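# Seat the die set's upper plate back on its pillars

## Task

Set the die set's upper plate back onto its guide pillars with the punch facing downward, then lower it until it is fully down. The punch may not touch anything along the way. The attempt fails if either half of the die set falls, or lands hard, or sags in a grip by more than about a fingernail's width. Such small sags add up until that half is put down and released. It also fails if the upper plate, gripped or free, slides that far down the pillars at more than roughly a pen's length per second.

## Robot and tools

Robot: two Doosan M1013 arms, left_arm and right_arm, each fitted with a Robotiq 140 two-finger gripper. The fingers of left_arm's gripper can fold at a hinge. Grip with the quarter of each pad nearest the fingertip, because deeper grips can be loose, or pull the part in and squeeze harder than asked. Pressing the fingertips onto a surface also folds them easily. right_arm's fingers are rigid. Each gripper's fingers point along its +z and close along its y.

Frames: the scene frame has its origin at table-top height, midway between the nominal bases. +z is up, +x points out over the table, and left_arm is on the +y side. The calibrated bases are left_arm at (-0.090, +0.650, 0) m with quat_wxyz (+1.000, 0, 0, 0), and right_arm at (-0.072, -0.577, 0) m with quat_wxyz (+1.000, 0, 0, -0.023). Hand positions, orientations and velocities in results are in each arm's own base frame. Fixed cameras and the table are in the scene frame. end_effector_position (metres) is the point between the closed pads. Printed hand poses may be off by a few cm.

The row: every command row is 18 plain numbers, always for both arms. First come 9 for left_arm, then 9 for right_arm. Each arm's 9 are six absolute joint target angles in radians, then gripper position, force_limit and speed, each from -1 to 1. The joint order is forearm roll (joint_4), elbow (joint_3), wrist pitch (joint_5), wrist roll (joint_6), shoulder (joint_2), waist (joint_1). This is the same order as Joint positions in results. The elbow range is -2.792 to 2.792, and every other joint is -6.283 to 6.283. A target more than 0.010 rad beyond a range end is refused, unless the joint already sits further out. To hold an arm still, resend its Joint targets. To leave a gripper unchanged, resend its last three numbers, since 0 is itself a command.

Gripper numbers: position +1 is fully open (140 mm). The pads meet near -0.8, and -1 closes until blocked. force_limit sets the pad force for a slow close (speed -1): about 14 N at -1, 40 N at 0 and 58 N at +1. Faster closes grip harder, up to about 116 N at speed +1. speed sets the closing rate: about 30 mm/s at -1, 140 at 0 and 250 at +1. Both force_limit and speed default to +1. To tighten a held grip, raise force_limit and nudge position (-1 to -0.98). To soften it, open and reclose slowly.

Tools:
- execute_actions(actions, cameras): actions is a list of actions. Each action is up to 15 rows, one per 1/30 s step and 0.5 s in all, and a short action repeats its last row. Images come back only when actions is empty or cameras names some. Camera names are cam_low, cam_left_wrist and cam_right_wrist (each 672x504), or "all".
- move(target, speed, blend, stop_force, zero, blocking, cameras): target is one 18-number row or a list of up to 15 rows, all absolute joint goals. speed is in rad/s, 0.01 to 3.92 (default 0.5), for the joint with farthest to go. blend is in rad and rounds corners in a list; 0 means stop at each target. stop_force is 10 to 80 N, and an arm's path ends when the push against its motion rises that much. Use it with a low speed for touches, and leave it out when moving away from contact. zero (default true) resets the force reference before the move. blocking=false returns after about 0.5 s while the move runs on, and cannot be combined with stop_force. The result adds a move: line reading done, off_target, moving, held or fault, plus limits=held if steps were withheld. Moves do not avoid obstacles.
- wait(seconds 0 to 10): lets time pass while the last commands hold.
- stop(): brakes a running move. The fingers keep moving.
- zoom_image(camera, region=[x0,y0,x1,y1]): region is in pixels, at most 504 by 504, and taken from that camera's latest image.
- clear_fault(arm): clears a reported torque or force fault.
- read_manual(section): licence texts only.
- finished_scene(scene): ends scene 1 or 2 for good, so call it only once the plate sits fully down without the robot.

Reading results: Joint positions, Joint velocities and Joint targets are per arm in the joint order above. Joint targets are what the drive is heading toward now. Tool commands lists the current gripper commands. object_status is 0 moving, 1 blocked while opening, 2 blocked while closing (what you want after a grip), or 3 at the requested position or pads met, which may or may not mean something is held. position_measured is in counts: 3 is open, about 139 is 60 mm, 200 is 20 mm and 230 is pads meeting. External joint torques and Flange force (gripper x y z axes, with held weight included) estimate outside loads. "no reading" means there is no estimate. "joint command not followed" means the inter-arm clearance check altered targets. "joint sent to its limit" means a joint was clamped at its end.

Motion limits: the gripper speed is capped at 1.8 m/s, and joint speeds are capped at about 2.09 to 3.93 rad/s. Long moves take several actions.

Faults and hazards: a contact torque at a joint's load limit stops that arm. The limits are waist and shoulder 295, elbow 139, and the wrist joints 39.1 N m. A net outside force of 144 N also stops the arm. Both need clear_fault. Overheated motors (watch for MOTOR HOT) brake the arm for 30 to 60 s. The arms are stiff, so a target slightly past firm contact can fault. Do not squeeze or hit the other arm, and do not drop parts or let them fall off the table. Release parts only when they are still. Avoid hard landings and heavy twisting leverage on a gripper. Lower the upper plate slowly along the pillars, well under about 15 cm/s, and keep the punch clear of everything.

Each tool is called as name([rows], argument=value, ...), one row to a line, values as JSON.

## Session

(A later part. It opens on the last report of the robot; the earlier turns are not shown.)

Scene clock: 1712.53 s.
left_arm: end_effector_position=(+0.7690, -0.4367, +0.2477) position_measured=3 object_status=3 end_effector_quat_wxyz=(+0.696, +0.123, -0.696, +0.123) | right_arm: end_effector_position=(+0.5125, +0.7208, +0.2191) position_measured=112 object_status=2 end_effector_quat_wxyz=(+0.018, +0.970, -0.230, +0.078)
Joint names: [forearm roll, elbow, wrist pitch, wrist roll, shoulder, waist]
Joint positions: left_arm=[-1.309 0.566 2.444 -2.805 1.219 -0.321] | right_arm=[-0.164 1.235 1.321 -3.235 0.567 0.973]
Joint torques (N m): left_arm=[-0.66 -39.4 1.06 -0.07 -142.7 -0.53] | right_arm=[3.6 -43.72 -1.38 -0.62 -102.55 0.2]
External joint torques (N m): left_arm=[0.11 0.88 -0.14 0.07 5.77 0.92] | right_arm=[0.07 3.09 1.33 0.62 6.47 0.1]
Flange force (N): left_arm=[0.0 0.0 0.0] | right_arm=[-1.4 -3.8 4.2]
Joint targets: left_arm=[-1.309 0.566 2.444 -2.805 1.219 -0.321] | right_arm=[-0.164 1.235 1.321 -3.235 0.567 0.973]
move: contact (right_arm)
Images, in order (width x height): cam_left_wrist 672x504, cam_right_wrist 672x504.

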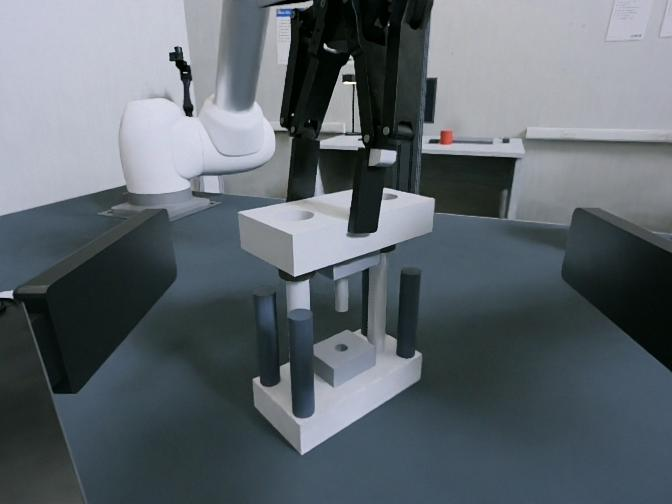

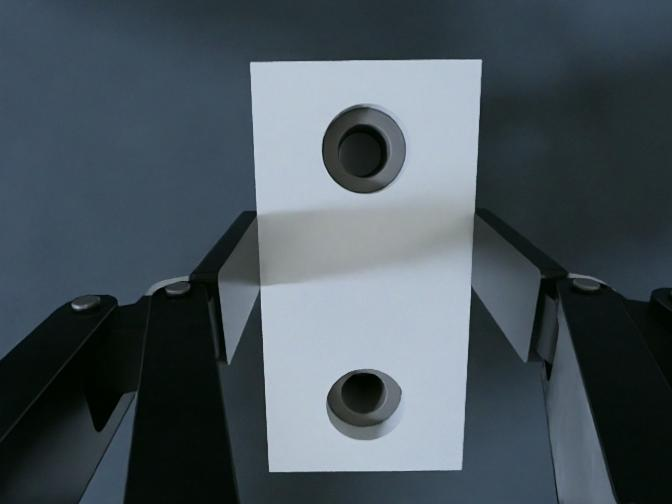

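move([
  [-1.3088,0.5662,2.4438,-2.805,1.2186,-0.3209,1,1,-1,-0.1654,1.2631,1.2837,-3.2289,0.5772,0.9731,-0.98,1,-1],
], speed=0.025, stop_force=18)

move([
  [-1.3088,0.5662,2.4438,-2.805,1.2186,-0.3209,1,1,-1,-0.1676,1.2921,1.2421,-3.2216,0.5904,0.9731,-0.98,1,-1],
], speed=0.018, stop_force=18, cameras=["all"])

zoom_image(camera="cam_left_wrist", region=[220, 160, 460, 400])

Scene clock: 1735.47 s.
left_arm: end_effector_position=(+0.7690, -0.4367, +0.2477) position_measured=3 object_status=3 end_effector_quat_wxyz=(+0.696, +0.123, -0.696, +0.123) | right_arm: end_effector_position=(+0.5125, +0.7208, +0.2159) position_measured=112 object_status=2 end_effector_quat_wxyz=(+0.018, +0.970, -0.230, +0.078)
Joint names: [forearm roll, elbow, wrist pitch, wrist roll, shoulder, waist]
Joint positions: left_arm=[-1.309 0.566 2.444 -2.805 1.219 -0.321] | right_arm=[-0.164 1.239 1.316 -3.234 0.568 0.973]
Joint torques (N m): left_arm=[-0.63 -39.36 1.06 -0.05 -142.85 -0.67] | right_arm=[3.5 -37.65 -3.48 -0.62 -88.47 -2.12]
External joint torques (N m): left_arm=[0.07 0.88 -0.15 0.05 6.02 0.99] | right_arm=[0.19 -3.27 3.43 0.62 -8.76 2.35]
Flange force (N): left_arm=[0.0 0.0 0.0] | right_arm=[-2.1 1.9 -13.2]
Joint targets: left_arm=[-1.309 0.566 2.444 -2.805 1.219 -0.321] | right_arm=[-0.164 1.239 1.316 -3.234 0.568 0.973]
move: contact (right_arm); right_arm: the wrist pitch is farthest, 0.032 rad from its target

Scene clock: 1739.37 s.
left_arm: end_effector_position=(+0.7690, -0.4367, +0.2477) position_measured=3 object_status=3 end_effector_quat_wxyz=(+0.696, +0.123, -0.696, +0.123) | right_arm: end_effector_position=(+0.5127, +0.7210, +0.1773) position_measured=112 object_status=2 end_effector_quat_wxyz=(+0.018, +0.970, -0.230, +0.078)
Joint names: [forearm roll, elbow, wrist pitch, wrist roll, shoulder, waist]
Joint positions: left_arm=[-1.309 0.566 2.444 -2.805 1.219 -0.321] | right_arm=[-0.167 1.282 1.256 -3.224 0.586 0.973]
Joint torques (N m): left_arm=[-0.63 -39.33 1.08 -0.05 -142.88 -0.87] | right_arm=[3.01 -29.53 -9.4 -0.18 -67.23 -7.72]
External joint torques (N m): left_arm=[0.05 1.09 -0.18 0.04 6.81 0.42] | right_arm=[0.57 -10.42 9.35 0.19 -29.91 7.37]
Flange force (N): left_arm=[0.0 0.0 0.0] | right_arm=[-4.7 9.7 -41.4]
Joint targets: left_arm=[-1.309 0.566 2.444 -2.805 1.219 -0.321] | right_arm=[-0.167 1.282 1.256 -3.224 0.586 0.973]
move: contact (right_arm); right_arm: the wrist pitch is farthest, 0.014 rad from its target

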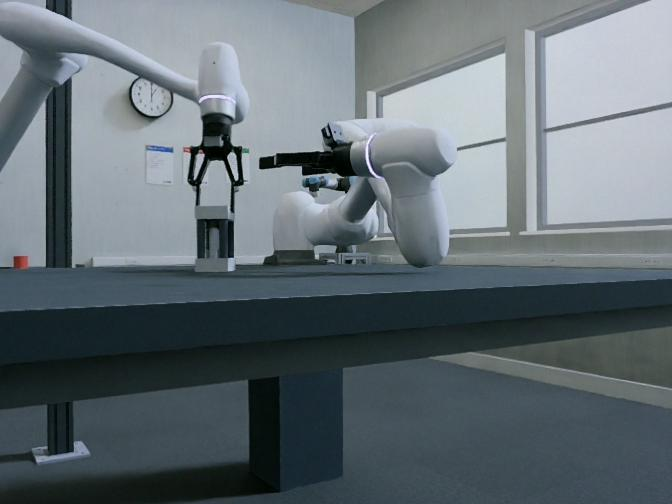

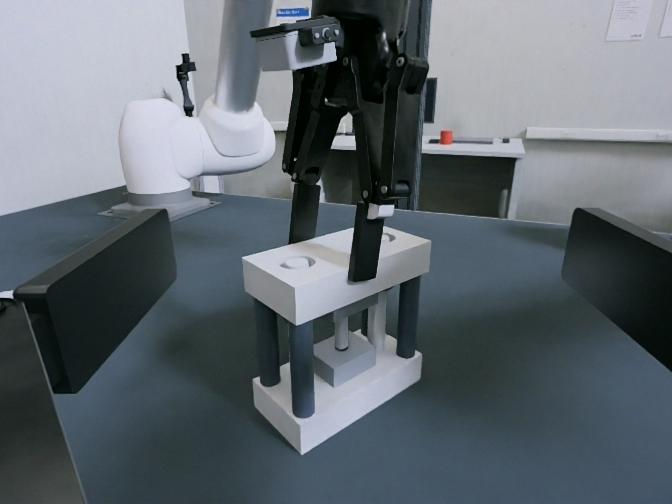

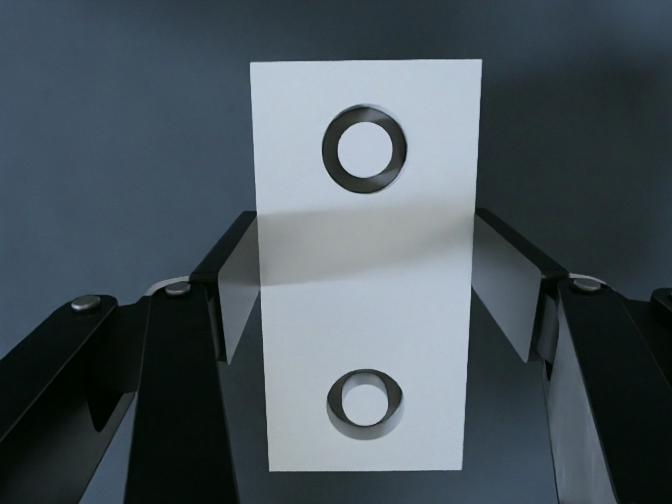

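Scaled by 2.100 from the camera's 672x504 image, which has a finer 960x720 frame.

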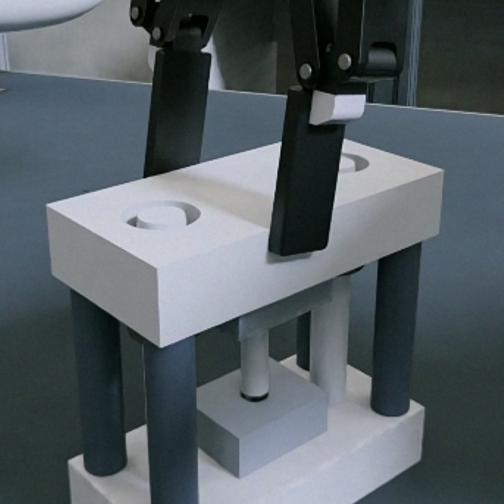

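move([
  [-1.3088,0.5662,2.4438,-2.805,1.2186,-0.3209,1,1,-1,-0.167,1.2815,1.2568,-3.2240,0.5858,0.9731,-0.98,1,-1],
  [-1.3088,0.5662,2.4438,-2.805,1.2186,-0.3209,1,1,-1,-0.167,1.2815,1.2568,-3.2240,0.5858,0.9731,1,1,-1],
], speed=0.05, cameras=["cam_left_wrist","cam_right_wrist"])

move([
  [-1.3088,0.5662,2.4438,-2.805,1.2186,-0.3209,1,1,-1,-0.1589,1.0774,1.5036,-3.2654,0.5401,0.9731,1,1,-1],
], speed=0.2, cameras=["all"])

zoom_image(camera="cam_left_wrist", region=[220, 190, 460, 470])

Scene clock: 1760.90 s.
left_arm: end_effector_position=(+0.7690, -0.4367, +0.2477) position_measured=3 object_status=3 end_effector_quat_wxyz=(+0.696, +0.123, -0.696, +0.123) | right_arm: end_effector_position=(+0.5127, +0.7210, +0.1773) position_measured=3 object_status=0 end_effector_quat_wxyz=(+0.018, +0.970, -0.230, +0.078)
Joint names: [forearm roll, elbow, wrist pitch, wrist roll, shoulder, waist]
Joint positions: left_arm=[-1.309 0.566 2.444 -2.805 1.219 -0.321] | right_arm=[-0.167 1.282 1.256 -3.224 0.586 0.973]
Joint torques (N m): left_arm=[-0.65 -39.37 1.08 -0.09 -142.79 -0.53] | right_arm=[3.16 -39.45 -0.08 -0.4 -99.1 -0.71]
External joint torques (N m): left_arm=[0.07 1.05 -0.18 0.09 6.45 0.34] | right_arm=[0.46 -0.65 0.03 0.4 1.53 0.88]
Flange force (N): left_arm=[0.0 0.0 0.0] | right_arm=[-1.1 -4.4 -0.1]
Joint targets: left_arm=[-1.309 0.566 2.444 -2.805 1.219 -0.321] | right_arm=[-0.167 1.282 1.256 -3.224 0.586 0.973]
move: done
Images, in order (width x height): cam_left_wrist 672x504, cam_right_wrist 672x504.

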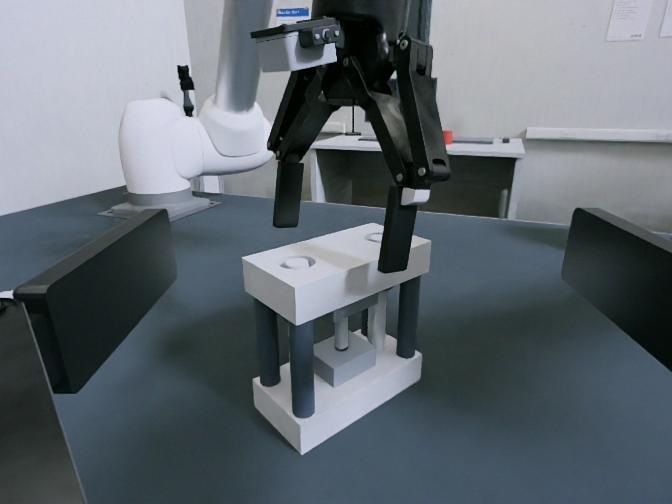

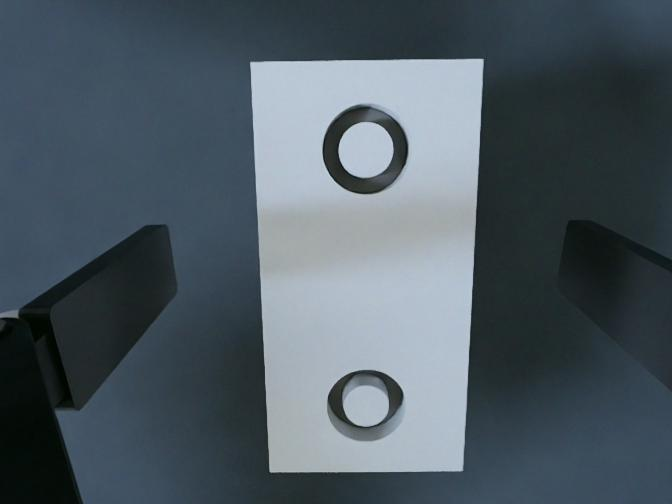

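Scene clock: 1762.43 s.
left_arm: end_effector_position=(+0.7690, -0.4367, +0.2477) position_measured=3 object_status=3 end_effector_quat_wxyz=(+0.696, +0.123, -0.696, +0.123) | right_arm: end_effector_position=(+0.5124, +0.7208, +0.3301) position_measured=3 object_status=3 end_effector_quat_wxyz=(+0.018, +0.970, -0.230, +0.078)
Joint names: [forearm roll, elbow, wrist pitch, wrist roll, shoulder, waist]
Joint positions: left_arm=[-1.309 0.566 2.444 -2.805 1.219 -0.321] | right_arm=[-0.159 1.077 1.504 -3.265 0.54 0.973]
Joint torques (N m): left_arm=[-0.66 -39.34 1.08 -0.06 -142.71 -0.66] | right_arm=[3.32 -40.85 -0.05 -0.3 -96.6 -0.68]
External joint torques (N m): left_arm=[0.09 1.05 -0.18 0.06 6.47 0.57] | right_arm=[0.46 -1.26 -0.01 0.3 0.95 0.43]
Flange force (N): left_arm=[0.0 0.0 0.0] | right_arm=[0.0 -5.4 -1.9]
Joint targets: left_arm=[-1.309 0.566 2.444 -2.805 1.219 -0.321] | right_arm=[-0.159 1.077 1.504 -3.265 0.540 0.973]
move: done

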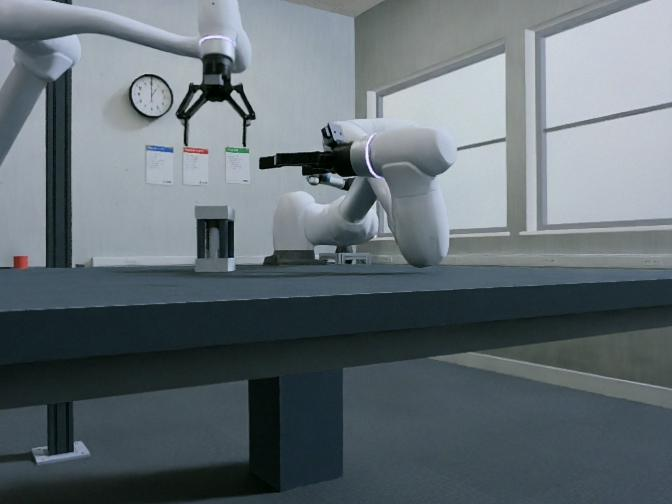

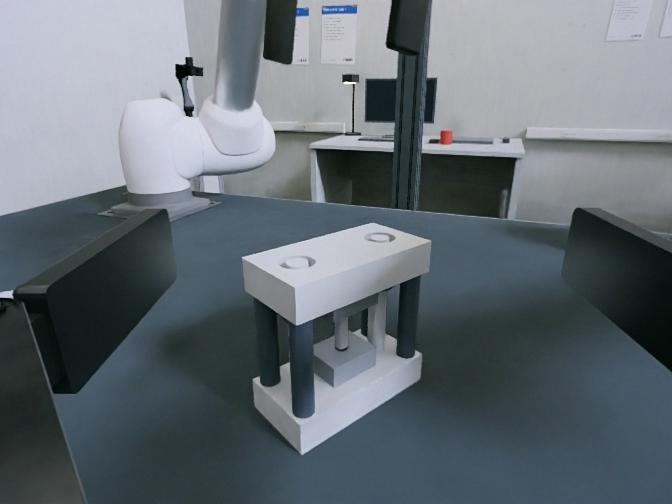

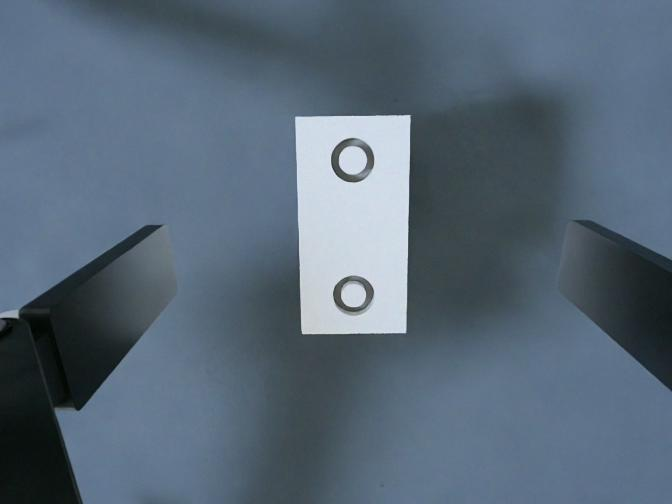

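Scaled by 1.800 from the camera's 672x504 image, which has a finer 960x720 frame.

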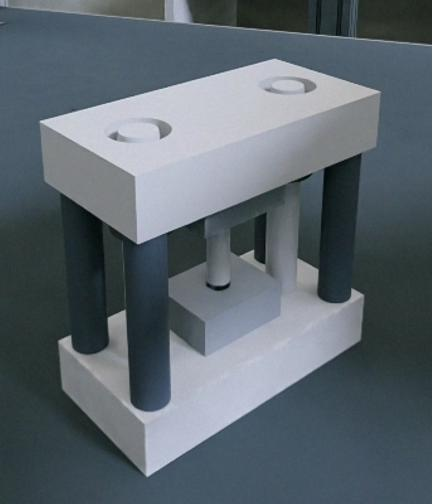

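finished_scene(scene=1)

The scene is finished: the task was done.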